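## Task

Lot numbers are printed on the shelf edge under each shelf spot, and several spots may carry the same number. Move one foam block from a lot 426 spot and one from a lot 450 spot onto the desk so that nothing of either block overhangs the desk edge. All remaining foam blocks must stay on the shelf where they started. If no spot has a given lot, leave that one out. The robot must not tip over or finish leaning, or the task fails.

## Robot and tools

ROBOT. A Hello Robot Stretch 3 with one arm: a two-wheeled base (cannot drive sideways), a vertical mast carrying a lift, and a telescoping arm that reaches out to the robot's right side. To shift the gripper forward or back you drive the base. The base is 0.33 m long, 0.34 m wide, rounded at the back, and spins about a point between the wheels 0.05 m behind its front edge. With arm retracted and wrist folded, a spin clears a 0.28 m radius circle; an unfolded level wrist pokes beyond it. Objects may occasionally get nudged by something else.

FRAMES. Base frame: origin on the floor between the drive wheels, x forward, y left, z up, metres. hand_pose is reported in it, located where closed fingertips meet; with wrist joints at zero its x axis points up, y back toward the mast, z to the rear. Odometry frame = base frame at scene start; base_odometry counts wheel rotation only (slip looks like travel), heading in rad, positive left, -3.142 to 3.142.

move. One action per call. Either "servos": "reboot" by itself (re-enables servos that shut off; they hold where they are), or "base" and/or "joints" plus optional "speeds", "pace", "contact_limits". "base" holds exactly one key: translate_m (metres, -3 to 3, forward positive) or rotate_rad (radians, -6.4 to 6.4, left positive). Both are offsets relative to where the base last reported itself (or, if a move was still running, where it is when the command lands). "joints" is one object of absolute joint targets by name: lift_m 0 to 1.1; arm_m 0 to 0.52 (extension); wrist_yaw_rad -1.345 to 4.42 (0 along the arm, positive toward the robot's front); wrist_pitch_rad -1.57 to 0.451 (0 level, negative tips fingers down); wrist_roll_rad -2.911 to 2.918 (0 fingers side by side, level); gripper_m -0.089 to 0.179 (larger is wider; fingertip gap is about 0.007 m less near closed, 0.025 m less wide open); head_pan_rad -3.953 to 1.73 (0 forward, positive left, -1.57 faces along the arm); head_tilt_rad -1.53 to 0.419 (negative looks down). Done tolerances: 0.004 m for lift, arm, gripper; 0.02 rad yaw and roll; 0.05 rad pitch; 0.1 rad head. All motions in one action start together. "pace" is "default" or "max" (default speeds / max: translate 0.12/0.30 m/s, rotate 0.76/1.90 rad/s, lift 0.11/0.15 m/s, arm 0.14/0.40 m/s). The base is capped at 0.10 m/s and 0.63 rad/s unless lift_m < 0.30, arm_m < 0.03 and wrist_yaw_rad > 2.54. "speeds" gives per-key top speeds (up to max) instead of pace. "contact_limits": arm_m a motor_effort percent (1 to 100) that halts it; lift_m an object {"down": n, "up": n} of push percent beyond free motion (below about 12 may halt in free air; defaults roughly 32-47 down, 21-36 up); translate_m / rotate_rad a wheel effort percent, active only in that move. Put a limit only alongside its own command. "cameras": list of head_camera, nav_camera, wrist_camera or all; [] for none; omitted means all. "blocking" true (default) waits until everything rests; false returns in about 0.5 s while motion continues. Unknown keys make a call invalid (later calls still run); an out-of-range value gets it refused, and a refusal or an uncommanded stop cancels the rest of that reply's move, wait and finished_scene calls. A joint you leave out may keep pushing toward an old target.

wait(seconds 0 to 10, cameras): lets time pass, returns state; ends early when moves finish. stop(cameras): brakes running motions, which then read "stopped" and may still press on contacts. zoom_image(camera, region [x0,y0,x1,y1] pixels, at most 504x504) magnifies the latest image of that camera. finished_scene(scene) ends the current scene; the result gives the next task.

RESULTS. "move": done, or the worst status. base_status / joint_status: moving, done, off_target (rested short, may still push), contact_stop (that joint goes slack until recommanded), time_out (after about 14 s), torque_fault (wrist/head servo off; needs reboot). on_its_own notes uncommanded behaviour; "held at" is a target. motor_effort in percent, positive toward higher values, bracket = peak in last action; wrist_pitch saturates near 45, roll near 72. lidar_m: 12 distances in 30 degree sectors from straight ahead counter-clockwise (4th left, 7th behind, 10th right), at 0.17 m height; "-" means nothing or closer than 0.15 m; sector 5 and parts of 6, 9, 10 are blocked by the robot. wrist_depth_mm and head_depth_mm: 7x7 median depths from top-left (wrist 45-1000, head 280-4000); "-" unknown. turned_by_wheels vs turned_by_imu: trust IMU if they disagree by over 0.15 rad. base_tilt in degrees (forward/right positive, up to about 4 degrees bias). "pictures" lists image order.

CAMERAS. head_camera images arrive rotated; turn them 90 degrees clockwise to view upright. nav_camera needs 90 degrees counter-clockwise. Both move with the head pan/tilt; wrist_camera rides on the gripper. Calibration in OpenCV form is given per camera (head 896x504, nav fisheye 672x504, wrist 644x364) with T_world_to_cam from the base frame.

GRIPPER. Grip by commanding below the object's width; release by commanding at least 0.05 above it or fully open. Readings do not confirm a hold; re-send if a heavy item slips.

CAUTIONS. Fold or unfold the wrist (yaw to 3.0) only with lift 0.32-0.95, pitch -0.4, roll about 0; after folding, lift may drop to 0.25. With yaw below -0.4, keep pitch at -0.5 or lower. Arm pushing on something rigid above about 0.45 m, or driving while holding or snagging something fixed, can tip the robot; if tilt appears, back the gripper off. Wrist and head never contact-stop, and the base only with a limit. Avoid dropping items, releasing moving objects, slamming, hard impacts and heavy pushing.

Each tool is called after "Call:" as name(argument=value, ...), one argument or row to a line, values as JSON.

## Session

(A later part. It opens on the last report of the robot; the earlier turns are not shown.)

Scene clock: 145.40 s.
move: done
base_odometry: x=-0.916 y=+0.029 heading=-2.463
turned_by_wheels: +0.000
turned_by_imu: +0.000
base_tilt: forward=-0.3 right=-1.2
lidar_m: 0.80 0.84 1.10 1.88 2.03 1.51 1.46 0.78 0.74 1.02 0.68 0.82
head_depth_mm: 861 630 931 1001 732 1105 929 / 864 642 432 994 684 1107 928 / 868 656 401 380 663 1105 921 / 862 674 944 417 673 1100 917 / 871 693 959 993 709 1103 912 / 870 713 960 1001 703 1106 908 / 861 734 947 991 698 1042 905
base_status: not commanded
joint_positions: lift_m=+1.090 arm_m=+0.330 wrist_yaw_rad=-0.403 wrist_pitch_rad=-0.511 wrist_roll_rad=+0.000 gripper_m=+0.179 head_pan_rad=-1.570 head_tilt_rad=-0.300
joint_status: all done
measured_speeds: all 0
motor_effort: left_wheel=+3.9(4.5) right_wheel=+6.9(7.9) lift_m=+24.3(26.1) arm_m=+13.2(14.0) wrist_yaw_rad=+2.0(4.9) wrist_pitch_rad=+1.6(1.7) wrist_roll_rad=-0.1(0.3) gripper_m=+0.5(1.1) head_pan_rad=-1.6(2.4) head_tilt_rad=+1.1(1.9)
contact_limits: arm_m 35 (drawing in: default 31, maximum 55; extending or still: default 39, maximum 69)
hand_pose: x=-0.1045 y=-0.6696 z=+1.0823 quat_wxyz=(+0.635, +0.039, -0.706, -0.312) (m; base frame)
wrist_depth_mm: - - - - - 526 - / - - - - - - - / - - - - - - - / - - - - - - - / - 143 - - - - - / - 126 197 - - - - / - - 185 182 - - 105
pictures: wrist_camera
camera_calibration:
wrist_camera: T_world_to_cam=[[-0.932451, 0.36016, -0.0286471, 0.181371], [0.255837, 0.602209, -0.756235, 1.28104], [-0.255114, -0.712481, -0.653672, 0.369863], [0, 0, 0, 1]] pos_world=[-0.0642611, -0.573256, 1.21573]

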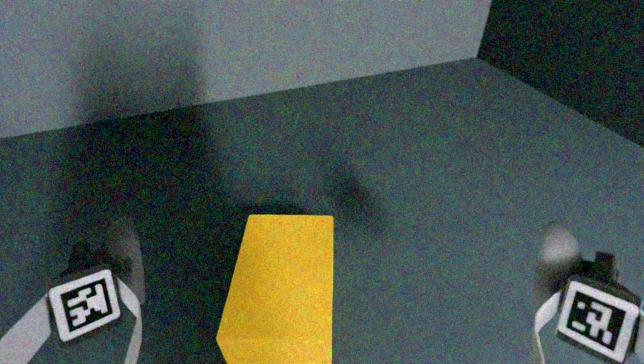

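Call:
move(
  base={"translate_m":0.024},
  joints={"arm_m":0.361},
  contact_limits={"arm_m":35},
  cameras=["wrist_camera"],
)

Call:
move(
  joints={"lift_m":1.026},
  speeds={"lift_m":0.05},
  contact_limits={"lift_m":{"down":15}},
  cameras=["wrist_camera"],
)

Scene clock: 156.27 s.
move: done
base_odometry: x=-0.935 y=+0.013 heading=-2.463
turned_by_wheels: +0.000
turned_by_imu: +0.000
base_tilt: forward=-0.3 right=-1.1
lidar_m: 0.78 0.81 1.10 3.43 2.06 1.53 1.49 0.80 0.75 1.02 0.67 0.80
head_depth_mm: 863 630 935 998 737 1102 930 / 868 643 462 990 726 1111 921 / 865 657 426 406 668 1110 919 / 867 675 944 457 714 1100 914 / 869 695 959 1001 707 1102 914 / 867 714 961 1002 702 1107 908 / 851 737 941 952 694 1002 901
base_status: done
joint_positions: lift_m=+1.090 arm_m=+0.361 wrist_yaw_rad=-0.402 wrist_pitch_rad=-0.511 wrist_roll_rad=+0.000 gripper_m=+0.179 head_pan_rad=-1.570 head_tilt_rad=-0.300
joint_status: all done
measured_speeds: all 0
motor_effort: left_wheel=+4.0(9.0) right_wheel=+3.6(10.4) lift_m=+24.6(25.0) arm_m=+13.2(15.1) wrist_yaw_rad=+0.5(3.0) wrist_pitch_rad=+1.7(1.7) wrist_roll_rad=+0.1(0.3) gripper_m=+0.9(0.9) head_pan_rad=-1.4(2.1) head_tilt_rad=+0.4(1.0)
contact_limits: arm_m 35 (drawing in: default 31, maximum 55; extending or still: default 39, maximum 69)
hand_pose: x=-0.1045 y=-0.7007 z=+1.0823 quat_wxyz=(+0.635, +0.039, -0.706, -0.312) (m; base frame)
wrist_depth_mm: 333 - - - - 509 - / - - - - - - - / - - - - - - - / - - - - - - - / - 142 - - - - - / - 126 - 196 - - - / - - - 175 178 - 105
pictures: wrist_camera
camera_calibration:
wrist_camera: T_world_to_cam=[[-0.932555, 0.359889, -0.0286487, 0.192367], [0.255659, 0.602271, -0.756246, 1.29975], [-0.25491, -0.712566, -0.653659, 0.347722], [0, 0, 0, 1]] pos_world=[-0.0642612, -0.604256, 1.21573]

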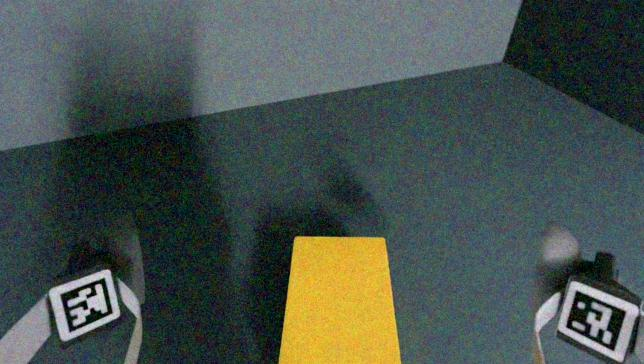

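Scene clock: 158.07 s.
move: done
base_odometry: x=-0.935 y=+0.013 heading=-2.463
turned_by_wheels: +0.000
turned_by_imu: +0.000
base_tilt: forward=-0.2 right=-1.1
lidar_m: 0.77 0.81 1.10 3.46 2.06 1.54 1.49 0.80 0.75 1.02 0.67 0.80
head_depth_mm: 863 628 952 979 652 1110 930 / 865 643 953 377 658 1108 923 / 864 658 948 440 607 1104 917 / 865 675 953 465 600 1104 916 / 865 693 960 1002 710 1106 907 / 869 715 961 1002 703 1102 908 / 853 736 937 951 697 993 904
base_status: not commanded
joint_positions: lift_m=+1.026 arm_m=+0.361 wrist_yaw_rad=-0.402 wrist_pitch_rad=-0.511 wrist_roll_rad=+0.000 gripper_m=+0.179 head_pan_rad=-1.570 head_tilt_rad=-0.300
joint_status: all done
measured_speeds: all 0
motor_effort: left_wheel=+4.1(4.4) right_wheel=+4.2(4.7) lift_m=+25.5(25.8) arm_m=+11.7(12.9) wrist_yaw_rad=+0.1(3.0) wrist_pitch_rad=+1.7(1.8) wrist_roll_rad=-0.2(0.3) gripper_m=+0.4(1.0) head_pan_rad=-1.4(2.3) head_tilt_rad=-0.4(0.8)
contact_limits: arm_m 35 (drawing in: default 31, maximum 55; extending or still: default 39, maximum 69); lift_m down 15 (down: maximum 72; up: maximum 65)
hand_pose: x=-0.1044 y=-0.7007 z=+1.0183 quat_wxyz=(+0.635, +0.039, -0.706, -0.312) (m; base frame)
wrist_depth_mm: 330 - - - - - - / - - - - - - - / - - - - - - - / - - - 174 173 - - / - 142 - 148 147 - - / - 126 - 129 129 - - / 155 159 161 133 141 157 105
pictures: wrist_camera
camera_calibration:
wrist_camera: T_world_to_cam=[[-0.932564, 0.359868, -0.0286218, 0.190489], [0.255626, 0.602283, -0.756247, 1.25136], [-0.254911, -0.712566, -0.653659, 0.305888], [0, 0, 0, 1]] pos_world=[-0.0642612, -0.604256, 1.15173]

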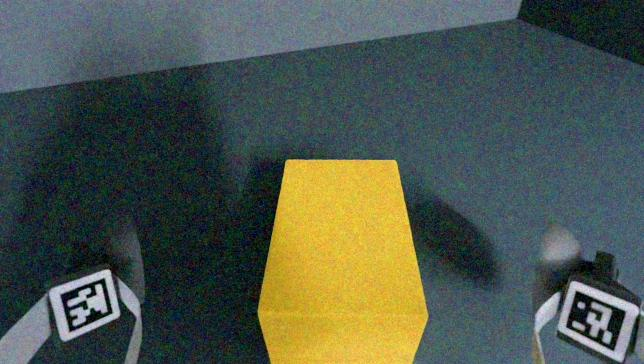

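Perfect. Grip (foam, ~0.06 wide).

Call:
move(
  joints={"gripper_m":0.03},
  cameras=["wrist_camera"],
)

Call:
move(
  joints={"lift_m":1.09},
  speeds={"lift_m":0.06},
  cameras=["wrist_camera"],
)

Scene clock: 166.43 s.
move: done
base_odometry: x=-0.935 y=+0.013 heading=-2.463
turned_by_wheels: +0.000
turned_by_imu: +0.000
base_tilt: forward=-0.2 right=-1.2
lidar_m: 0.77 0.81 1.09 3.46 2.06 1.54 1.49 0.80 0.75 1.02 0.67 0.80
head_depth_mm: 867 626 954 984 654 1103 930 / 866 642 956 377 726 1110 924 / 869 657 949 440 607 1107 920 / 868 672 956 463 600 1109 916 / 869 690 960 1002 709 1105 913 / 872 714 958 998 703 1111 907 / 853 734 942 949 697 1000 905
base_status: not commanded
joint_positions: lift_m=+1.026 arm_m=+0.361 wrist_yaw_rad=-0.402 wrist_pitch_rad=-0.501 wrist_roll_rad=+0.000 gripper_m=+0.031 head_pan_rad=-1.570 head_tilt_rad=-0.300
joint_status: all done
measured_speeds: all 0
motor_effort: left_wheel=+4.2(4.3) right_wheel=+3.7(4.5) lift_m=+20.6(29.9) arm_m=+8.3(9.7) wrist_yaw_rad=+0.4(3.4) wrist_pitch_rad=-0.2(1.7) wrist_roll_rad=-0.2(0.3) gripper_m=-13.2(87.8) head_pan_rad=-1.5(1.9) head_tilt_rad=-0.8(1.6)
contact_limits: arm_m 35 (drawing in: default 31, maximum 55; extending or still: default 39, maximum 69); lift_m down 15 (down: maximum 72; up: maximum 65)
hand_pose: x=-0.1050 y=-0.7020 z=+1.0204 quat_wxyz=(+0.636, +0.035, -0.706, -0.309) (m; base frame)
wrist_depth_mm: 333 - - - - - - / - - - - - - - / - - - - - - - / - - - 175 - - - / - - 153 151 148 - - / - - 129 130 126 121 - / 162 103 156 134 154 154 163
pictures: wrist_camera
camera_calibration:
wrist_camera: T_world_to_cam=[[-0.932673, 0.359604, -0.0283831, 0.190115], [0.252759, 0.595363, -0.762664, 1.25526], [-0.257358, -0.71849, -0.646172, 0.294172], [0, 0, 0, 1]] pos_world=[-0.0642561, -0.604343, 1.15283]

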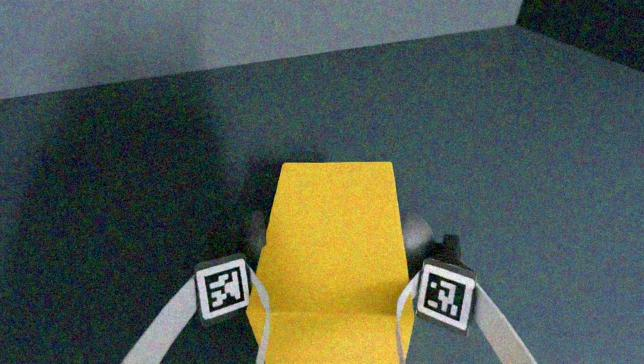

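Scene clock: 168.10 s.
move: done
base_odometry: x=-0.935 y=+0.013 heading=-2.463
turned_by_wheels: +0.000
turned_by_imu: +0.000
base_tilt: forward=-0.2 right=-1.0
lidar_m: 0.77 0.81 1.10 3.45 2.05 1.54 1.49 0.80 0.75 1.02 0.67 0.80
head_depth_mm: 859 630 935 1001 734 1107 929 / 865 644 462 995 726 1105 924 / 865 659 427 406 665 1109 920 / 866 676 943 457 715 1103 914 / 867 692 963 1001 708 1102 913 / 868 715 956 1005 701 1109 908 / 855 735 938 951 696 997 902
base_status: not commanded
joint_positions: lift_m=+1.090 arm_m=+0.361 wrist_yaw_rad=-0.402 wrist_pitch_rad=-0.513 wrist_roll_rad=+0.000 gripper_m=+0.031 head_pan_rad=-1.570 head_tilt_rad=-0.300
joint_status: all done
measured_speeds: all 0
motor_effort: left_wheel=+3.7(4.5) right_wheel=+3.4(4.6) lift_m=+27.0(31.9) arm_m=+7.2(8.5) wrist_yaw_rad=+0.2(2.2) wrist_pitch_rad=+1.8(2.0) wrist_roll_rad=-0.1(0.3) gripper_m=-12.6(13.8) head_pan_rad=-0.9(2.0) head_tilt_rad=-1.4(1.6)
contact_limits: arm_m 35 (drawing in: default 31, maximum 55; extending or still: default 39, maximum 69)
hand_pose: x=-0.1042 y=-0.7005 z=+1.0820 quat_wxyz=(+0.635, +0.040, -0.706, -0.313) (m; base frame)
wrist_depth_mm: 333 - - - - 508 - / - - - - - - - / - - - - - - - / - - - 176 - - - / - - 152 152 147 - - / - - 129 131 126 - - / - 94 - 134 125 105 -
pictures: wrist_camera
camera_calibration:
wrist_camera: T_world_to_cam=[[-0.932881, 0.359038, -0.028725, 0.192012], [0.255547, 0.603556, -0.755259, 1.29914], [-0.25383, -0.711907, -0.654797, 0.349468], [0, 0, 0, 1]] pos_world=[-0.0641624, -0.604257, 1.21553]

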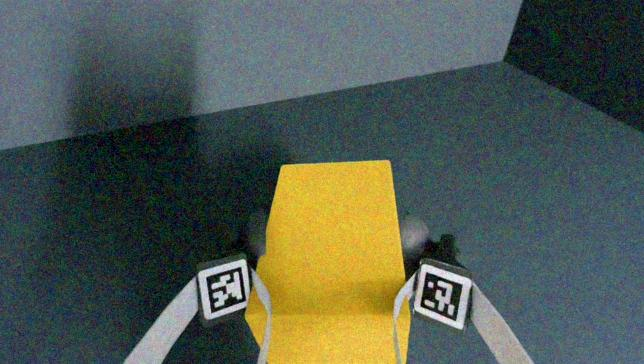

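Call:
move(
  joints={"arm_m":0.0,"gripper_m":0.02},
  cameras=[],
)

Call:
move(
  joints={"wrist_yaw_rad":1.57,"lift_m":0.85},
  cameras=["wrist_camera"],
)

Call:
move(
  base={"rotate_rad":1.9},
  cameras=[],
)

Call:
move(
  base={"translate_m":1.28},
  joints={"head_tilt_rad":-0.6},
  cameras=[],
)

Call:
move(
  base={"rotate_rad":-0.332},
  cameras=["wrist_camera","nav_camera"],
)

Scene clock: 191.63 s.
move: done
base_odometry: x=-0.935 y=+0.013 heading=-2.463
turned_by_wheels: +0.000
turned_by_imu: +0.000
base_tilt: forward=-0.2 right=-1.2
lidar_m: 0.78 0.81 1.09 3.46 2.05 1.53 1.49 0.79 0.75 1.02 0.67 0.80
head_depth_mm: 865 627 948 - - - - / 865 642 957 - - - - / 869 656 955 - - - - / 868 674 956 999 673 1101 - / 870 693 960 997 709 1106 945 / 870 712 958 1002 701 1111 911 / 854 733 941 951 694 997 901
base_status: not commanded
joint_positions: lift_m=+1.090 arm_m=+0.001 wrist_yaw_rad=-0.402 wrist_pitch_rad=-0.514 wrist_roll_rad=+0.000 gripper_m=+0.021 head_pan_rad=-1.570 head_tilt_rad=-0.300
joint_status: all done
measured_speeds: all 0
motor_effort: left_wheel=+3.8(4.5) right_wheel=+3.7(4.6) lift_m=+29.7(30.0) arm_m=-12.5(13.8) wrist_yaw_rad=+1.3(2.4) wrist_pitch_rad=+2.1(2.2) wrist_roll_rad=-0.2(0.3) gripper_m=-14.6(60.3) head_pan_rad=-1.4(1.7) head_tilt_rad=-2.1(3.0)
hand_pose: x=-0.1041 y=-0.3400 z=+1.0818 quat_wxyz=(+0.635, +0.040, -0.706, -0.313) (m; base frame)
wrist_depth_mm: - - - - - - - / - - - - - - - / - - - - - - - / - - 396 177 181 - - / - - 151 154 149 - - / - - 129 135 126 - - / - - - 134 130 - -
pictures: none
No camera images: "cameras" was empty.

Scene clock: 194.63 s.
move: done
base_odometry: x=-0.935 y=+0.013 heading=-2.463
turned_by_wheels: +0.000
turned_by_imu: +0.000
base_tilt: forward=-0.3 right=-1.2
lidar_m: 0.78 0.81 1.10 3.45 2.06 1.54 1.49 0.80 0.75 1.02 0.67 0.80
head_depth_mm: 863 628 953 996 737 1109 931 / 866 641 960 996 730 1108 923 / 867 657 954 996 723 1107 918 / 871 672 956 999 715 1104 918 / 868 691 960 1001 711 1107 915 / 869 712 957 1002 705 1108 907 / 853 735 938 952 694 999 899
base_status: not commanded
joint_positions: lift_m=+0.850 arm_m=+0.001 wrist_yaw_rad=+1.567 wrist_pitch_rad=-0.514 wrist_roll_rad=+0.000 gripper_m=+0.021 head_pan_rad=-1.570 head_tilt_rad=-0.300
joint_status: all done
measured_speeds: all 0
motor_effort: left_wheel=+3.8(4.3) right_wheel=+3.3(4.5) lift_m=+25.5(27.4) arm_m=-9.5(12.6) wrist_yaw_rad=+1.8(4.8) wrist_pitch_rad=+2.1(2.2) wrist_roll_rad=+0.0(0.3) gripper_m=-14.5(15.3) head_pan_rad=-0.7(1.4) head_tilt_rad=-2.6(3.0)
hand_pose: x=+0.1899 y=-0.1465 z=+0.8417 quat_wxyz=(+0.612, +0.610, -0.357, +0.355) (m; base frame)
wrist_depth_mm: - - - - 635 - - / - - - - 715 - - / - - - - 787 - - / - - - 176 - - - / - - 156 154 153 - - / - - 128 135 126 - - / 980 938 945 134 129 940 970
pictures: wrist_camera
camera_calibration:
wrist_camera: T_world_to_cam=[[0.0302663, -0.999127, -0.0287833, -0.121275], [-0.656386, 0.00185008, -0.754423, 0.792445], [0.753818, 0.0417266, -0.655757, 0.58114], [0, 0, 0, 1]] pos_world=[0.0857462, -0.146884, 0.975435]

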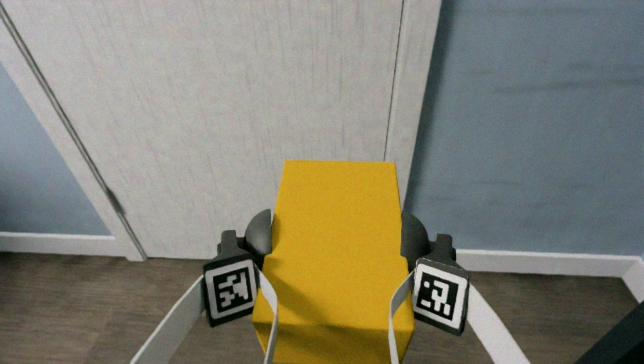

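Scene clock: 198.77 s.
move: done
base_odometry: x=-0.935 y=+0.013 heading=-0.563
turned_by_wheels: +1.900
turned_by_imu: +1.869
base_tilt: forward=-0.3 right=-1.2
lidar_m: 2.64 1.65 1.49 1.49 0.88 1.02 0.67 0.88 0.78 0.78 0.93 1.10
head_depth_mm: 633 657 685 715 748 785 822 / 653 681 709 741 774 817 858 / 675 703 733 768 808 852 894 / 696 730 762 800 839 885 938 / 723 756 792 835 877 928 983 / 749 785 823 866 918 968 1026 / 771 809 851 906 978 1040 1115
base_status: done
joint_positions: lift_m=+0.850 arm_m=+0.001 wrist_yaw_rad=+1.567 wrist_pitch_rad=-0.514 wrist_roll_rad=+0.000 gripper_m=+0.021 head_pan_rad=-1.570 head_tilt_rad=-0.300
joint_status: not commanded
measured_speeds: all 0
motor_effort: left_wheel=-8.7(13.4) right_wheel=+9.1(12.3) lift_m=+24.7(29.6) arm_m=-12.6(12.9) wrist_yaw_rad=+1.4(3.3) wrist_pitch_rad=+2.1(2.3) wrist_roll_rad=+0.2(0.3) gripper_m=-14.2(15.3) head_pan_rad=-0.4(1.4) head_tilt_rad=-2.5(3.5)
hand_pose: x=+0.1899 y=-0.1464 z=+0.8417 quat_wxyz=(+0.612, +0.610, -0.357, +0.355) (m; base frame)
wrist_depth_mm: - - - - - - - / - - - - - - - / - - - - - - - / - - - 177 - - - / - - 155 153 157 - - / - - 128 135 125 - - / 991 934 946 134 130 940 956
pictures: none
No camera images: "cameras" was empty.

Scene clock: 212.70 s.
move: done
base_odometry: x=+0.147 y=-0.670 heading=-0.564
turned_by_wheels: +0.000
turned_by_imu: +0.000
base_tilt: forward=-0.2 right=-1.1
lidar_m: 2.51 1.18 1.07 1.07 1.30 1.77 1.92 1.34 0.74 0.83 0.69 2.51
head_depth_mm: 967 1047 1142 1135 841 670 599 / 994 1079 1184 1127 833 665 - / 1023 1121 1234 1112 831 661 297 / 1056 1168 1286 1103 823 659 1196 / 1095 1204 1348 1085 819 694 1225 / 1137 1253 1379 1079 812 712 1191 / 1180 1303 1431 1069 805 1373 1213
base_status: done
joint_positions: lift_m=+0.850 arm_m=+0.001 wrist_yaw_rad=+1.567 wrist_pitch_rad=-0.514 wrist_roll_rad=+0.000 gripper_m=+0.021 head_pan_rad=-1.570 head_tilt_rad=-0.600
joint_status: all done
measured_speeds: all 0
motor_effort: left_wheel=+0.1(7.9) right_wheel=+10.0(13.4) lift_m=+29.0(29.0) arm_m=-8.5(12.4) wrist_yaw_rad=+2.1(3.4) wrist_pitch_rad=+2.1(2.3) wrist_roll_rad=+0.1(0.3) gripper_m=-14.6(15.4) head_pan_rad=+0.2(1.1) head_tilt_rad=+3.7(5.5)
hand_pose: x=+0.1899 y=-0.1464 z=+0.8417 quat_wxyz=(+0.612, +0.610, -0.357, +0.355) (m; base frame)
wrist_depth_mm: - - - - - - - / - - - - - - - / - - - - - - - / - - - 176 - - - / - - 156 154 156 - - / - - 128 135 126 - - / - 934 931 134 130 924 946
pictures: none
No camera images: "cameras" was empty.

Scene clock: 214.30 s.
move: done
base_odometry: x=+0.147 y=-0.670 heading=-0.895
turned_by_wheels: -0.332
turned_by_imu: -0.327
base_tilt: forward=-0.4 right=-1.3
lidar_m: 2.51 1.50 1.10 1.07 1.11 1.53 1.77 1.69 1.26 0.74 0.69 1.33
head_depth_mm: 995 1100 1212 1368 1528 710 1313 / 999 1096 1215 1302 835 666 - / 995 1093 1209 1115 831 662 296 / 995 1095 1217 1102 825 659 1170 / 998 1099 1218 1092 820 655 1201 / 1000 1098 1219 1077 811 652 1209 / 1003 1095 1223 1066 806 647 1184
base_status: done
joint_positions: lift_m=+0.850 arm_m=+0.001 wrist_yaw_rad=+1.567 wrist_pitch_rad=-0.514 wrist_roll_rad=+0.000 gripper_m=+0.021 head_pan_rad=-1.570 head_tilt_rad=-0.600
joint_status: not commanded
measured_speeds: all 0
motor_effort: left_wheel=+7.5(11.8) right_wheel=-10.0(13.8) lift_m=+29.3(29.4) arm_m=-9.1(9.6) wrist_yaw_rad=+1.8(3.1) wrist_pitch_rad=+2.1(2.2) wrist_roll_rad=+0.1(0.3) gripper_m=-14.8(15.1) head_pan_rad=+0.0(0.8) head_tilt_rad=+2.9(4.2)
hand_pose: x=+0.1899 y=-0.1464 z=+0.8417 quat_wxyz=(+0.612, +0.610, -0.357, +0.355) (m; base frame)
wrist_depth_mm: - - - - - - - / - - - - - - - / - - - - - - - / - - - 176 - - - / - - 156 153 157 - - / - - 128 136 126 - - / 983 935 932 134 129 945 960
pictures: nav_camera (sideways), wrist_camera
camera_calibration:
nav_camera: T_world_to_cam=[[0.0174638, -0.542465, 0.839897, -1.04988], [-0.99979, -0.0184598, 0.0088658, 0.0447853], [0.010695, -0.839876, -0.542673, 0.659438], [0, 0, 0, 1]] pos_world=[0.0560582, -0.0148504, 1.23925]
wrist_camera: T_world_to_cam=[[0.0306237, -0.999115, -0.0288262, -0.121162], [-0.65638, 0.00164792, -0.754429, 0.79242], [0.753809, 0.0420243, -0.655749, 0.581173], [0, 0, 0, 1]] pos_world=[0.085746, -0.146784, 0.975435]

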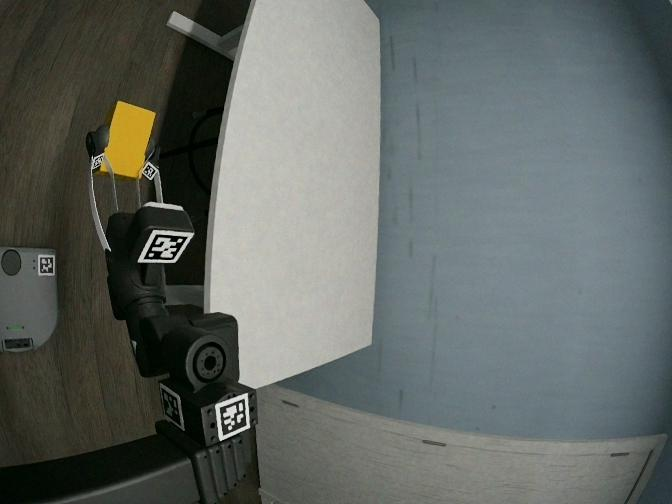

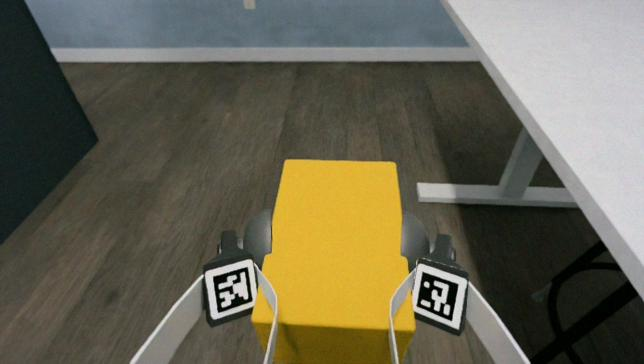

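Call:
move(
  joints={"wrist_yaw_rad":0},
  cameras=[],
)

Call:
move(
  joints={"arm_m":0.3},
  contact_limits={"arm_m":35},
  cameras=[],
)

Call:
move(
  joints={"lift_m":0.775},
  speeds={"lift_m":0.05},
  contact_limits={"lift_m":{"down":13}},
  cameras=["wrist_camera","head_camera"],
)

Scene clock: 264.33 s.
move: done
base_odometry: x=+0.147 y=-0.670 heading=-0.895
turned_by_wheels: +0.000
turned_by_imu: +0.000
base_tilt: forward=-0.4 right=-1.1
lidar_m: 2.50 1.50 1.10 1.07 1.11 1.53 1.77 1.69 1.26 0.74 0.69 1.33
head_depth_mm: 996 1095 1216 1358 1530 711 1308 / 995 1091 1217 1298 836 667 - / 995 1096 1212 1113 830 663 603 / 1001 1100 1217 1101 822 503 312 / 996 1097 1226 1091 821 655 1194 / 999 1099 1222 1081 810 650 1220 / 1003 1100 1224 1069 808 648 1182
base_status: not commanded
joint_positions: lift_m=+0.850 arm_m=+0.001 wrist_yaw_rad=+0.003 wrist_pitch_rad=-0.514 wrist_roll_rad=+0.000 gripper_m=+0.021 head_pan_rad=-1.570 head_tilt_rad=-0.600
joint_status: all done
measured_speeds: all 0
motor_effort: left_wheel=+7.2(7.8) right_wheel=-9.8(11.1) lift_m=+29.1(30.4) arm_m=-10.4(10.9) wrist_yaw_rad=-3.3(6.2) wrist_pitch_rad=+2.2(2.2) wrist_roll_rad=+0.0(0.3) gripper_m=-14.9(15.1) head_pan_rad=+0.0(0.8) head_tilt_rad=+3.0(4.0)
hand_pose: x=-0.0209 y=-0.3568 z=+0.8417 quat_wxyz=(+0.684, +0.181, -0.683, -0.179) (m; base frame)
wrist_depth_mm: - - - - - - - / - - - - - - - / - - - - - - - / - - - 176 - - - / - - 151 154 149 - - / - - 128 136 126 - - / 995 97 935 134 130 922 941
pictures: none
No camera images: "cameras" was empty.

Scene clock: 267.77 s.
move: done
base_odometry: x=+0.147 y=-0.670 heading=-0.895
turned_by_wheels: +0.000
turned_by_imu: +0.000
base_tilt: forward=-0.2 right=-1.2
lidar_m: 2.50 1.50 1.11 1.07 1.11 1.53 1.77 1.69 1.26 0.74 0.69 1.33
head_depth_mm: 998 1094 1213 1369 376 288 - / 997 1097 1216 473 360 630 1208 / 997 1091 1216 460 483 662 1194 / 995 1099 1219 1006 742 657 1198 / 1002 1097 1216 1092 818 654 1194 / 1000 1098 1223 1084 810 649 1216 / 1003 1101 1219 1073 804 649 1190
base_status: not commanded
joint_positions: lift_m=+0.850 arm_m=+0.300 wrist_yaw_rad=+0.003 wrist_pitch_rad=-0.514 wrist_roll_rad=+0.000 gripper_m=+0.021 head_pan_rad=-1.570 head_tilt_rad=-0.600
joint_status: all done
measured_speeds: all 0
motor_effort: left_wheel=+7.2(7.7) right_wheel=-10.8(11.6) lift_m=+26.8(29.9) arm_m=+13.4(15.0) wrist_yaw_rad=-2.7(4.7) wrist_pitch_rad=+2.1(2.2) wrist_roll_rad=+0.1(0.3) gripper_m=-14.8(15.3) head_pan_rad=+0.7(1.0) head_tilt_rad=+2.1(3.1)
contact_limits: arm_m 35 (drawing in: default 31, maximum 55; extending or still: default 39, maximum 69)
hand_pose: x=-0.0209 y=-0.6562 z=+0.8417 quat_wxyz=(+0.684, +0.181, -0.683, -0.179) (m; base frame)
wrist_depth_mm: - - - - - - - / - - - - - - - / - - - - - - - / - - - 176 - - - / - - 151 154 149 - - / - - 128 135 126 - - / - - - 134 127 - -
pictures: none
No camera images: "cameras" was empty.

Scene clock: 269.80 s.
move: done
base_odometry: x=+0.147 y=-0.670 heading=-0.895
turned_by_wheels: +0.000
turned_by_imu: +0.000
base_tilt: forward=-0.3 right=-1.2
lidar_m: 2.51 1.50 1.11 1.07 1.11 1.53 1.77 1.69 1.26 0.74 0.69 1.33
head_depth_mm: 1002 1097 1214 1369 1533 713 306 / 993 1098 1219 1296 461 359 602 / 996 1096 1213 1116 489 661 1204 / 998 1100 1212 1101 516 657 1202 / 1001 1100 1214 1093 817 653 1200 / 1000 1100 1221 1083 808 651 1218 / 1001 1099 1217 1064 804 647 1186
base_status: not commanded
joint_positions: lift_m=+0.775 arm_m=+0.300 wrist_yaw_rad=+0.003 wrist_pitch_rad=-0.514 wrist_roll_rad=+0.000 gripper_m=+0.021 head_pan_rad=-1.570 head_tilt_rad=-0.600
joint_status: all done
measured_speeds: all 0
motor_effort: left_wheel=+6.8(7.9) right_wheel=-10.7(11.0) lift_m=+23.8(25.4) arm_m=+11.1(13.2) wrist_yaw_rad=-3.6(4.4) wrist_pitch_rad=+2.1(2.3) wrist_roll_rad=-0.1(0.3) gripper_m=-14.8(15.4) head_pan_rad=+0.4(1.1) head_tilt_rad=+1.9(2.7)
contact_limits: arm_m 35 (drawing in: default 31, maximum 55; extending or still: default 39, maximum 69); lift_m down 13 (down: maximum 72; up: maximum 65)
hand_pose: x=-0.0209 y=-0.6562 z=+0.7667 quat_wxyz=(+0.684, +0.181, -0.683, -0.179) (m; base frame)
wrist_depth_mm: - - - - - - - / - - - - - - - / - - - - - - - / - - - 176 - - - / - - 151 154 148 - - / - - 128 135 126 - - / - - - 134 127 - -
pictures: head_camera (sideways), wrist_camera
camera_calibration:
head_camera: T_world_to_cam=[[-0.0467018, 0.519899, -0.85295, 1.12549], [0.997496, -0.0211325, -0.0674971, 0.0813625], [-0.0531166, -0.853966, -0.51761, 0.629499], [0, 0, 0, 1]] pos_world=[0.00484035, -0.0458493, 1.29131]
wrist_camera: T_world_to_cam=[[-0.998902, -0.036933, -0.0288368, -0.0163908], [-0.00249656, 0.656492, -0.754329, 1.04165], [0.0467908, -0.753428, -0.655863, 0.17559], [0, 0, 0, 1]] pos_world=[-0.0219883, -0.552144, 0.900435]

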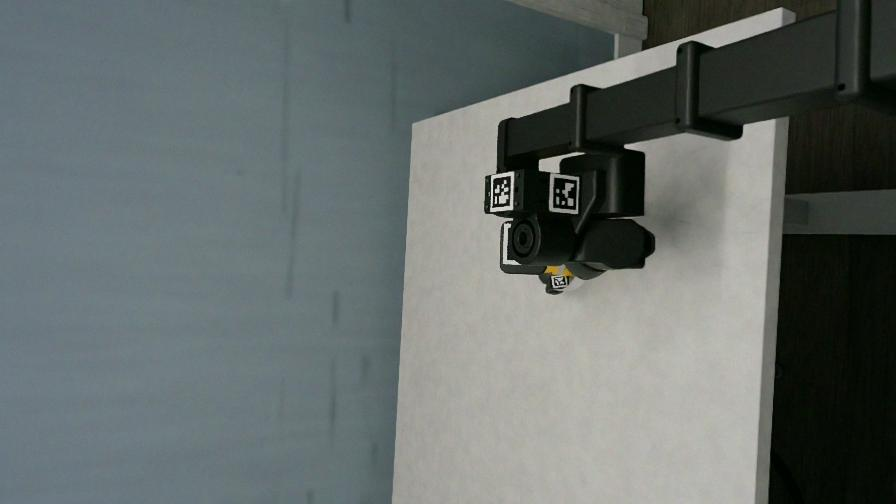

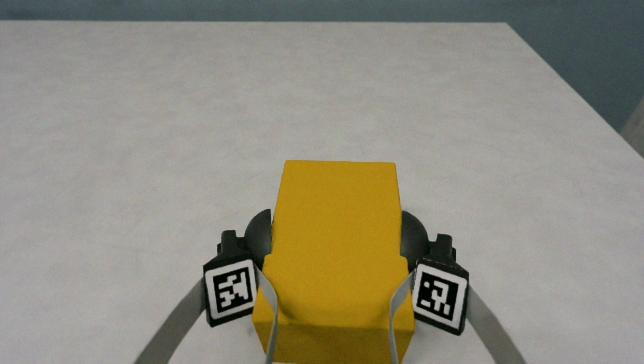

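Call:
move(
  joints={"lift_m":0.757},
  speeds={"lift_m":0.02},
  contact_limits={"lift_m":{"down":13}},
  cameras=[],
)

Call:
move(
  joints={"lift_m":0.75},
  speeds={"lift_m":0.02},
  contact_limits={"lift_m":{"down":13}},
  cameras=[],
)

Call:
move(
  joints={"lift_m":0.745},
  speeds={"lift_m":0.02},
  contact_limits={"lift_m":{"down":13}},
  cameras=["wrist_camera"],
)

Scene clock: 279.00 s.
move: done
base_odometry: x=+0.147 y=-0.670 heading=-0.895
turned_by_wheels: +0.000
turned_by_imu: +0.000
base_tilt: forward=-0.4 right=-1.1
lidar_m: 2.50 1.49 1.11 1.07 1.11 1.53 1.77 1.69 1.26 0.74 0.69 1.33
head_depth_mm: 995 1087 1223 1370 1535 714 316 / 997 1096 1210 1300 506 373 326 / 999 1095 1215 1112 499 645 1203 / 998 1096 1214 1100 526 637 1190 / 1001 1095 1217 1094 818 654 1198 / 997 1099 1220 1080 813 652 1210 / 1004 1100 1221 1072 805 647 1191
base_status: not commanded
joint_positions: lift_m=+0.757 arm_m=+0.300 wrist_yaw_rad=+0.003 wrist_pitch_rad=-0.496 wrist_roll_rad=+0.000 gripper_m=+0.021 head_pan_rad=-1.570 head_tilt_rad=-0.600
joint_status: all done
measured_speeds: all 0
motor_effort: left_wheel=+7.2(7.6) right_wheel=-10.4(11.0) lift_m=+22.7(26.3) arm_m=+7.9(8.8) wrist_yaw_rad=-3.5(4.3) wrist_pitch_rad=-1.1(2.3) wrist_roll_rad=-0.2(0.3) gripper_m=-14.6(15.1) head_pan_rad=+0.8(1.2) head_tilt_rad=+1.1(1.9)
contact_limits: arm_m 35 (drawing in: default 31, maximum 55; extending or still: default 39, maximum 69); lift_m down 13 (down: maximum 72; up: maximum 65)
hand_pose: x=-0.0210 y=-0.6588 z=+0.7525 quat_wxyz=(+0.686, +0.175, -0.685, -0.173) (m; base frame)
wrist_depth_mm: - - - - - - - / - - - - - - - / - - - - - - - / - - - 178 - - - / - - 153 156 148 - - / - - 128 135 126 - - / - - - 133 126 - -
pictures: none
No camera images: "cameras" was empty.

Scene clock: 279.73 s.
move: done
base_odometry: x=+0.147 y=-0.670 heading=-0.895
turned_by_wheels: +0.000
turned_by_imu: +0.000
base_tilt: forward=-0.4 right=-1.3
lidar_m: 2.51 1.50 1.10 1.07 1.11 1.53 1.77 1.68 1.26 0.74 0.69 1.33
head_depth_mm: 1001 1099 1212 1362 1530 711 323 / 998 1096 1215 1295 758 373 331 / 1000 1094 1217 1121 504 646 1202 / 1003 1095 1215 1104 529 640 1202 / 1004 1096 1221 1092 817 656 1222 / 998 1097 1212 1090 813 653 1219 / 1001 1102 1225 1074 806 648 1193
base_status: not commanded
joint_positions: lift_m=+0.750 arm_m=+0.300 wrist_yaw_rad=+0.001 wrist_pitch_rad=-0.476 wrist_roll_rad=+0.000 gripper_m=+0.021 head_pan_rad=-1.570 head_tilt_rad=-0.600
joint_status: all done
measured_speeds: all 0
motor_effort: left_wheel=+6.5(7.4) right_wheel=-6.3(10.9) lift_m=+12.3(23.7) arm_m=+7.1(8.0) wrist_yaw_rad=-1.0(3.0) wrist_pitch_rad=-4.9(5.3) wrist_roll_rad=+0.0(0.2) gripper_m=-14.7(14.9) head_pan_rad=+0.6(1.4) head_tilt_rad=+0.6(1.4)
contact_limits: arm_m 35 (drawing in: default 31, maximum 55; extending or still: default 39, maximum 69); lift_m down 13 (down: maximum 72; up: maximum 65)
hand_pose: x=-0.0213 y=-0.6617 z=+0.7499 quat_wxyz=(+0.688, +0.167, -0.687, -0.167) (m; base frame)
wrist_depth_mm: - - - - - - - / - - - - - - - / - - - - - - - / - - - 178 - - - / - - 152 155 148 - - / - - 128 134 126 - - / - - 125 130 125 - -
pictures: none
No camera images: "cameras" was empty.

Scene clock: 280.37 s.
move: done
base_odometry: x=+0.147 y=-0.670 heading=-0.895
turned_by_wheels: +0.000
turned_by_imu: +0.000
base_tilt: forward=-0.4 right=-1.4
lidar_m: 2.50 1.50 1.10 1.07 1.11 1.53 1.77 1.69 1.26 0.74 0.69 1.33
head_depth_mm: 1002 1098 1221 1362 1537 737 336 / 998 1100 1220 1321 810 386 335 / 1003 1097 1220 1120 509 629 1200 / 1001 1100 1212 1109 532 643 1203 / 999 1105 1218 1096 822 657 1224 / 1003 1108 1219 1084 819 654 1216 / 1008 1103 1225 1082 813 651 1189
base_status: not commanded
joint_positions: lift_m=+0.745 arm_m=+0.300 wrist_yaw_rad=+0.001 wrist_pitch_rad=-0.461 wrist_roll_rad=+0.000 gripper_m=+0.021 head_pan_rad=-1.570 head_tilt_rad=-0.600
joint_status: all done
measured_speeds: all 0
motor_effort: left_wheel=+5.4(7.2) right_wheel=-6.2(6.8) lift_m=+12.2(13.9) arm_m=+6.4(7.3) wrist_yaw_rad=-0.2(2.6) wrist_pitch_rad=-7.6(8.0) wrist_roll_rad=+0.2(0.2) gripper_m=-14.5(14.8) head_pan_rad=+1.6(1.6) head_tilt_rad=+0.7(1.9)
contact_limits: arm_m 35 (drawing in: default 31, maximum 55; extending or still: default 39, maximum 69); lift_m down 13 (down: maximum 72; up: maximum 65)
hand_pose: x=-0.0213 y=-0.6637 z=+0.7481 quat_wxyz=(+0.689, +0.162, -0.688, -0.162) (m; base frame)
wrist_depth_mm: - - - - - - - / - - - - - - - / - - - - - - - / - - - 179 - - - / - - 153 156 149 - - / - - 128 133 126 - - / - 98 - 129 124 - -
pictures: wrist_camera
camera_calibration:
wrist_camera: T_world_to_cam=[[-0.998968, -0.036572, -0.0269306, -0.0187828], [-0.00128167, 0.615417, -0.7882, 1.03064], [0.0453997, -0.787353, -0.614829, 0.104509], [0, 0, 0, 1]] pos_world=[-0.0221871, -0.552674, 0.876098]

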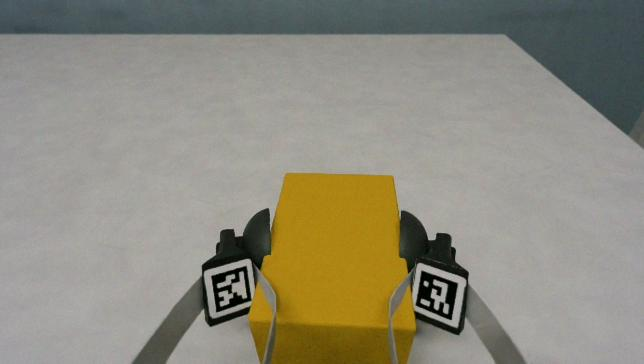

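Call:
move(
  joints={"gripper_m":0.179},
  cameras=[],
)

Call:
move(
  joints={"lift_m":0.87},
  cameras=["wrist_camera"],
)

Call:
move(
  joints={"arm_m":0.0,"wrist_pitch_rad":-0.4,"gripper_m":0.04},
  cameras=[],
)

Call:
move(
  joints={"wrist_yaw_rad":3.0},
  cameras=[],
)

Call:
move(
  joints={"lift_m":0.28,"head_pan_rad":0.0,"head_tilt_rad":-0.3},
  pace="max",
)

Scene clock: 289.93 s.
move: done
base_odometry: x=+0.147 y=-0.670 heading=-0.896
turned_by_wheels: +0.000
turned_by_imu: +0.000
base_tilt: forward=-0.4 right=-1.3
lidar_m: 2.50 1.50 1.10 1.07 1.11 1.53 1.77 1.69 1.25 0.74 0.69 1.33
head_depth_mm: 992 1097 1211 1367 1524 711 337 / 1001 1095 1207 1306 810 386 336 / 998 1097 1220 1116 509 624 1202 / 999 1098 1218 1098 531 638 1196 / 999 1096 1217 1091 791 653 1199 / 999 1104 1216 1082 813 650 1218 / 999 1096 1219 1069 807 649 1185
base_status: not commanded
joint_positions: lift_m=+0.745 arm_m=+0.300 wrist_yaw_rad=+0.000 wrist_pitch_rad=-0.510 wrist_roll_rad=+0.000 gripper_m=+0.179 head_pan_rad=-1.570 head_tilt_rad=-0.600
joint_status: all done
measured_speeds: all 0
motor_effort: left_wheel=+2.8(5.7) right_wheel=-4.4(6.7) lift_m=+27.8(29.4) arm_m=+2.1(3.6) wrist_yaw_rad=-0.7(2.4) wrist_pitch_rad=+1.5(9.7) wrist_roll_rad=+0.1(0.4) gripper_m=+0.5(83.6) head_pan_rad=+0.9(1.7) head_tilt_rad=-0.1(1.6)
contact_limits: arm_m 35 (drawing in: default 31, maximum 55; extending or still: default 39, maximum 69); lift_m down 13 (down: maximum 72; up: maximum 65)
hand_pose: x=-0.0216 y=-0.6568 z=+0.7375 quat_wxyz=(+0.684, +0.179, -0.684, -0.179) (m; base frame)
wrist_depth_mm: - - - - - - - / - - - - - - - / - - - - - - - / - - - 159 157 - - / - 142 - 139 135 - - / - 126 - 120 119 - - / - - - 133 - - 105
pictures: none
No camera images: "cameras" was empty.

Scene clock: 291.90 s.
move: done
base_odometry: x=+0.147 y=-0.670 heading=-0.896
turned_by_wheels: +0.000
turned_by_imu: +0.000
base_tilt: forward=-0.2 right=-1.3
lidar_m: 2.51 1.50 1.10 1.07 1.11 1.53 1.77 1.69 1.26 0.74 0.69 1.33
head_depth_mm: 997 1091 1213 1344 303 - 1212 / 995 1094 1217 434 342 649 1220 / 998 1091 1209 445 775 661 1190 / 1000 1095 1217 541 759 660 1197 / 1000 1093 1222 1090 818 653 1198 / 999 1102 1220 1083 811 651 1215 / 1001 1100 1217 1070 806 646 1192
base_status: not commanded
joint_positions: lift_m=+0.870 arm_m=+0.300 wrist_yaw_rad=+0.000 wrist_pitch_rad=-0.511 wrist_roll_rad=+0.000 gripper_m=+0.179 head_pan_rad=-1.570 head_tilt_rad=-0.600
joint_status: all done
measured_speeds: all 0
motor_effort: left_wheel=+2.7(3.5) right_wheel=-4.4(5.1) lift_m=+29.4(31.6) arm_m=+0.7(2.0) wrist_yaw_rad=-0.6(1.8) wrist_pitch_rad=+1.6(1.7) wrist_roll_rad=+0.1(0.3) gripper_m=+0.8(1.1) head_pan_rad=+1.1(1.7) head_tilt_rad=-0.6(1.2)
contact_limits: arm_m 35 (drawing in: default 31, maximum 55; extending or still: default 39, maximum 69)
hand_pose: x=-0.0216 y=-0.6567 z=+0.8623 quat_wxyz=(+0.684, +0.179, -0.684, -0.179) (m; base frame)
wrist_depth_mm: - - - - - - - / - - - - - - - / - - - - - - - / - - - - - - - / - 142 - - - - - / - 126 - - - - - / - - - - - - 105
pictures: wrist_camera
camera_calibration:
wrist_camera: T_world_to_cam=[[-0.999004, -0.0340489, -0.0288223, -0.0123647], [-0.000477056, 0.654213, -0.75631, 1.11429], [0.0446075, -0.755544, -0.653578, 0.234617], [0, 0, 0, 1]] pos_world=[-0.0222865, -0.552141, 0.995733]

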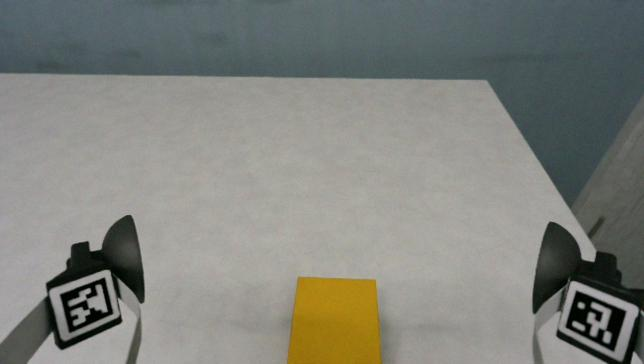

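Scene clock: 295.33 s.
move: done
base_odometry: x=+0.147 y=-0.670 heading=-0.896
turned_by_wheels: +0.000
turned_by_imu: +0.000
base_tilt: forward=-0.3 right=-1.3
lidar_m: 2.50 1.50 1.11 1.06 1.11 1.53 1.77 1.68 1.26 0.74 0.69 1.33
head_depth_mm: 996 1096 1217 1362 1522 731 - / 999 1096 1216 1303 837 683 - / 996 1100 1222 1114 830 628 601 / 997 1095 1214 1101 787 299 297 / 1001 1098 1214 1084 816 653 1195 / 1000 1102 1222 1076 811 650 1218 / 998 1098 1223 1068 807 648 1185
base_status: not commanded
joint_positions: lift_m=+0.870 arm_m=+0.001 wrist_yaw_rad=+0.000 wrist_pitch_rad=-0.421 wrist_roll_rad=+0.000 gripper_m=+0.040 head_pan_rad=-1.570 head_tilt_rad=-0.600
joint_status: all done
measured_speeds: all 0
motor_effort: left_wheel=+2.7(3.5) right_wheel=-4.4(5.3) lift_m=+29.2(30.3) arm_m=-12.4(14.0) wrist_yaw_rad=-0.5(2.1) wrist_pitch_rad=+3.4(6.4) wrist_roll_rad=+0.1(0.3) gripper_m=-0.1(81.8) head_pan_rad=+1.3(1.9) head_tilt_rad=-1.0(1.3)
hand_pose: x=-0.0215 y=-0.3695 z=+0.8819 quat_wxyz=(+0.692, +0.148, -0.691, -0.148) (m; base frame)
wrist_depth_mm: - - - - - - - / - - - - - - - / - - - - - - - / - - - 449 - - - / - - - - 152 - - / - - 125 - 127 - - / - - 110 - - - -
pictures: none
No camera images: "cameras" was empty.

Scene clock: 297.83 s.
move: done
base_odometry: x=+0.147 y=-0.670 heading=-0.896
turned_by_wheels: +0.000
turned_by_imu: +0.000
base_tilt: forward=-0.4 right=-1.2
lidar_m: 2.50 1.50 1.10 1.07 1.11 1.53 1.77 1.68 1.26 0.74 0.69 1.33
head_depth_mm: 1003 1094 1213 1367 1527 731 - / 1000 1094 1216 1297 833 682 - / 994 1101 1211 1110 828 664 1211 / 1000 1099 1218 1101 788 657 609 / 997 1093 1216 1089 819 655 - / 1000 1099 1225 1082 812 649 1243 / 1000 1097 1217 1072 807 648 1186
base_status: not commanded
joint_positions: lift_m=+0.870 arm_m=+0.001 wrist_yaw_rad=+2.997 wrist_pitch_rad=-0.421 wrist_roll_rad=+0.000 gripper_m=+0.040 head_pan_rad=-1.570 head_tilt_rad=-0.600
joint_status: all done
measured_speeds: all 0
motor_effort: left_wheel=+3.1(3.4) right_wheel=-4.2(5.0) lift_m=+29.1(29.8) arm_m=-12.0(12.8) wrist_yaw_rad=+2.6(5.5) wrist_pitch_rad=+3.4(3.6) wrist_roll_rad=-0.2(0.6) gripper_m=+0.2(0.8) head_pan_rad=+1.4(1.9) head_tilt_rad=-1.0(1.8)
hand_pose: x=+0.0110 y=+0.0761 z=+0.8819 quat_wxyz=(+0.198, +0.700, +0.098, +0.679) (m; base frame)
wrist_depth_mm: - 137 - - - - - / - 148 - - - - - / - 162 - - - - - / - 187 - - - - - / - - 204 - - - - / - - 127 - 129 - - / - - 262 - - - -
pictures: none
No camera images: "cameras" was empty.

Scene clock: 302.57 s.
move: done
base_odometry: x=+0.147 y=-0.670 heading=-0.896
turned_by_wheels: +0.000
turned_by_imu: +0.000
base_tilt: forward=-0.4 right=-1.2
lidar_m: 2.51 1.50 1.10 1.07 1.11 1.53 1.77 1.69 1.26 0.74 0.69 1.33
head_depth_mm: 2192 2278 2370 2513 2599 1947 1560 / 2188 2267 2387 2512 2615 2018 1554 / 2161 2270 2383 2504 2622 2016 1558 / 2170 2267 2401 2507 2590 1999 1544 / 2177 2268 2368 2508 2608 1991 1531 / 2163 2254 2367 2503 2567 1989 1521 / 2158 2263 2388 2486 2573 1963 1517
base_status: not commanded
joint_positions: lift_m=+0.280 arm_m=+0.001 wrist_yaw_rad=+2.997 wrist_pitch_rad=-0.420 wrist_roll_rad=+0.000 gripper_m=+0.040 head_pan_rad=+0.000 head_tilt_rad=-0.300
joint_status: all done
measured_speeds: all 0
motor_effort: left_wheel=+3.0(3.6) right_wheel=-4.0(5.2) lift_m=+26.1(27.2) arm_m=-11.1(12.6) wrist_yaw_rad=+1.9(3.2) wrist_pitch_rad=+3.3(3.5) wrist_roll_rad=-0.1(0.3) gripper_m=+0.1(1.3) head_pan_rad=-3.2(4.9) head_tilt_rad=-3.1(10.6)
hand_pose: x=+0.0110 y=+0.0763 z=+0.2923 quat_wxyz=(+0.197, +0.700, +0.097, +0.679) (m; base frame)
wrist_depth_mm: - 137 - - - - - / - 147 - - - - - / 921 162 867 890 876 874 871 / 725 187 656 700 698 694 685 / 601 571 203 569 559 588 575 / 510 511 127 300 129 489 486 / 279 279 256 267 422 430 431
pictures: head_camera (sideways), nav_camera (sideways), wrist_camera
camera_calibration:
head_camera: T_world_to_cam=[[-0.244578, -0.0463271, -0.968522, 1.27752], [0.0407189, 0.997486, -0.0579951, 0.0749284], [0.968774, -0.0536215, -0.242077, 0.264749], [0, 0, 0, 1]] pos_world=[0.0529206, -0.00135994, 1.30574]
nav_camera: T_world_to_cam=[[0.269984, 0.017085, 0.962713, -1.21169], [0.0145294, -0.999801, 0.0136686, 0.0322394], [0.962755, 0.0102973, -0.270179, 0.298994], [0, 0, 0, 1]] pos_world=[0.0388102, 0.0498559, 1.24685]
wrist_camera: T_world_to_cam=[[0.993881, -0.107451, -0.0255954, 0.0113574], [-0.0832549, -0.576441, -0.812886, 0.315027], [0.0725913, 0.810043, -0.58186, 0.273597], [0, 0, 0, 1]] pos_world=[-0.0049211, -0.0388107, 0.415567]

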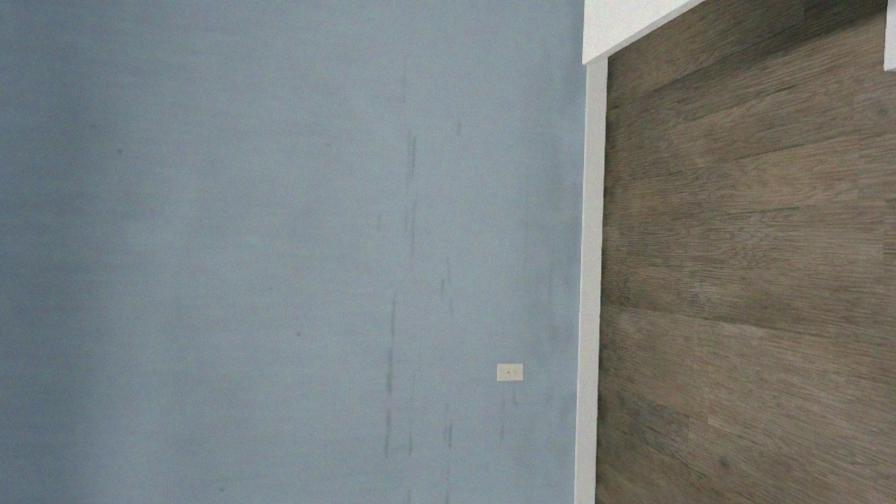

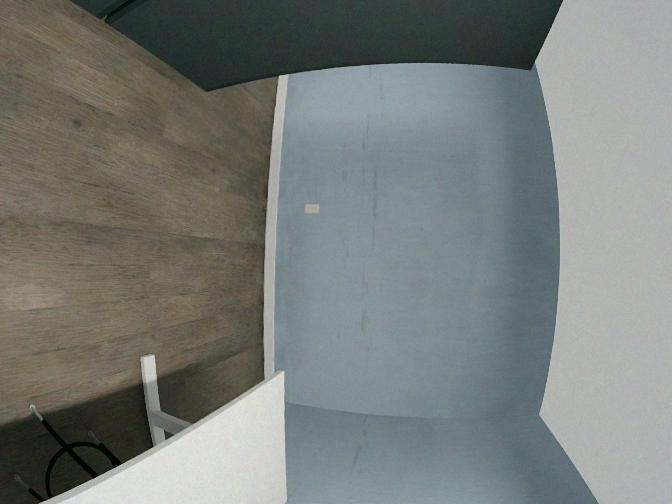

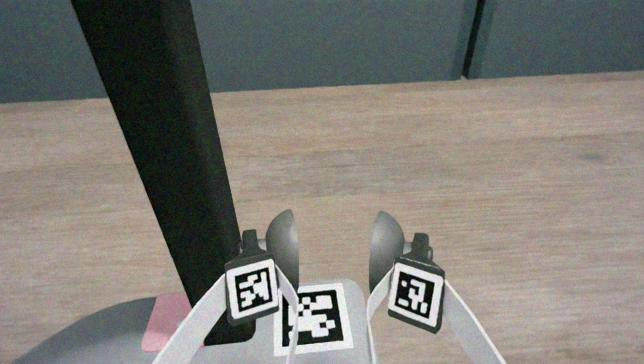

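Call:
move(
  base={"translate_m":1.97},
  pace="max",
  cameras=[],
)

Call:
move(
  base={"rotate_rad":1.5708},
  pace="max",
  cameras=["nav_camera"],
)

Scene clock: 322.23 s.
move: done
base_odometry: x=+1.378 y=-2.208 heading=-0.896
turned_by_wheels: +0.000
turned_by_imu: +0.002
base_tilt: forward=-0.2 right=-1.2
lidar_m: 0.55 0.58 0.80 2.28 1.32 1.50 3.69 1.13 1.17 1.24 0.77 0.57
head_depth_mm: 451 472 494 520 549 581 617 / 450 471 495 520 548 580 617 / 450 471 494 519 550 581 618 / 450 471 494 519 548 580 617 / 450 471 493 520 548 579 616 / 449 469 493 517 549 581 615 / 449 470 493 519 547 580 615
base_status: done
joint_positions: lift_m=+0.280 arm_m=+0.001 wrist_yaw_rad=+2.998 wrist_pitch_rad=-0.420 wrist_roll_rad=+0.000 gripper_m=+0.040 head_pan_rad=+0.000 head_tilt_rad=-0.301
joint_status: not commanded
measured_speeds: all 0
motor_effort: left_wheel=-0.4(11.6) right_wheel=+5.7(15.2) lift_m=+25.4(29.6) arm_m=-10.4(11.7) wrist_yaw_rad=+1.3(3.1) wrist_pitch_rad=+3.2(3.4) wrist_roll_rad=-0.1(0.3) gripper_m=+0.3(0.9) head_pan_rad=-2.7(3.7) head_tilt_rad=+4.2(4.2)
hand_pose: x=+0.0109 y=+0.0763 z=+0.2923 quat_wxyz=(+0.197, +0.700, +0.097, +0.679) (m; base frame)
wrist_depth_mm: - 137 - - - - - / - 147 - - - - - / 919 162 855 900 875 822 - / 733 187 644 702 703 701 665 / 597 577 203 566 560 574 567 / 508 512 127 299 129 493 488 / 280 279 256 268 419 432 429
pictures: none
No camera images: "cameras" was empty.

Scene clock: 324.37 s.
move: done
base_odometry: x=+1.378 y=-2.208 heading=+0.675
turned_by_wheels: +1.570
turned_by_imu: +1.539
base_tilt: forward=-0.3 right=-1.3
lidar_m: 2.09 1.15 1.47 3.69 1.13 1.14 1.24 0.79 0.58 0.56 0.58 0.79
head_depth_mm: 1531 1510 1467 1452 1430 1402 1394 / 2153 2175 2119 2061 2031 1869 1550 / 2191 2272 2391 2483 2653 2032 1539 / 2185 2281 2396 2519 2598 2017 1536 / 2164 2256 2390 2478 2620 2001 1528 / 2149 2258 2363 2459 2603 1963 1518 / 2141 2243 2327 1479 1493 1528 1441
base_status: done
joint_positions: lift_m=+0.280 arm_m=+0.001 wrist_yaw_rad=+2.998 wrist_pitch_rad=-0.420 wrist_roll_rad=+0.000 gripper_m=+0.040 head_pan_rad=+0.000 head_tilt_rad=-0.301
joint_status: not commanded
measured_speeds: all 0
motor_effort: left_wheel=-6.2(14.9) right_wheel=+8.5(14.0) lift_m=+26.5(27.0) arm_m=-11.8(12.7) wrist_yaw_rad=+2.0(2.8) wrist_pitch_rad=+3.1(3.3) wrist_roll_rad=+0.0(0.3) gripper_m=+0.4(0.9) head_pan_rad=-2.5(3.1) head_tilt_rad=+5.7(6.1)
hand_pose: x=+0.0109 y=+0.0763 z=+0.2923 quat_wxyz=(+0.197, +0.700, +0.097, +0.679) (m; base frame)
wrist_depth_mm: - 137 - - - - - / - 148 - - - - - / 873 162 851 894 887 869 858 / 728 188 647 703 706 699 684 / 594 575 203 561 561 579 571 / 512 505 127 299 129 491 489 / 279 280 255 268 424 433 429
pictures: nav_camera (sideways)
camera_calibration:
nav_camera: T_world_to_cam=[[0.27118, 0.017026, 0.962378, -1.21118], [0.014242, -0.999805, 0.013675, 0.032244], [0.962423, 0.00999783, -0.271369, 0.300577], [0, 0, 0, 1]] pos_world=[0.038707, 0.0498541, 1.24674]

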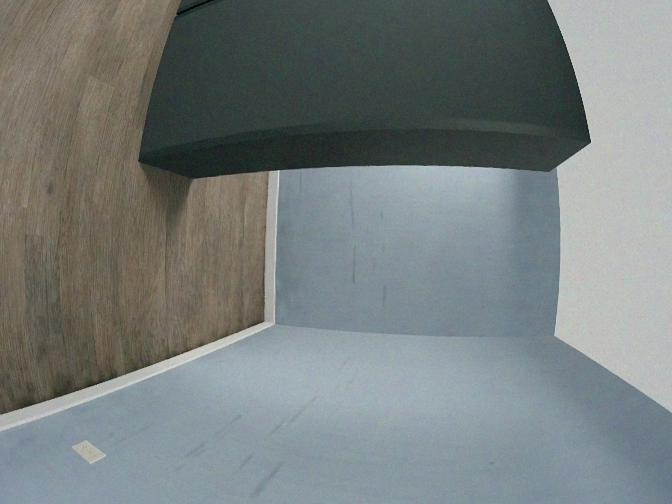

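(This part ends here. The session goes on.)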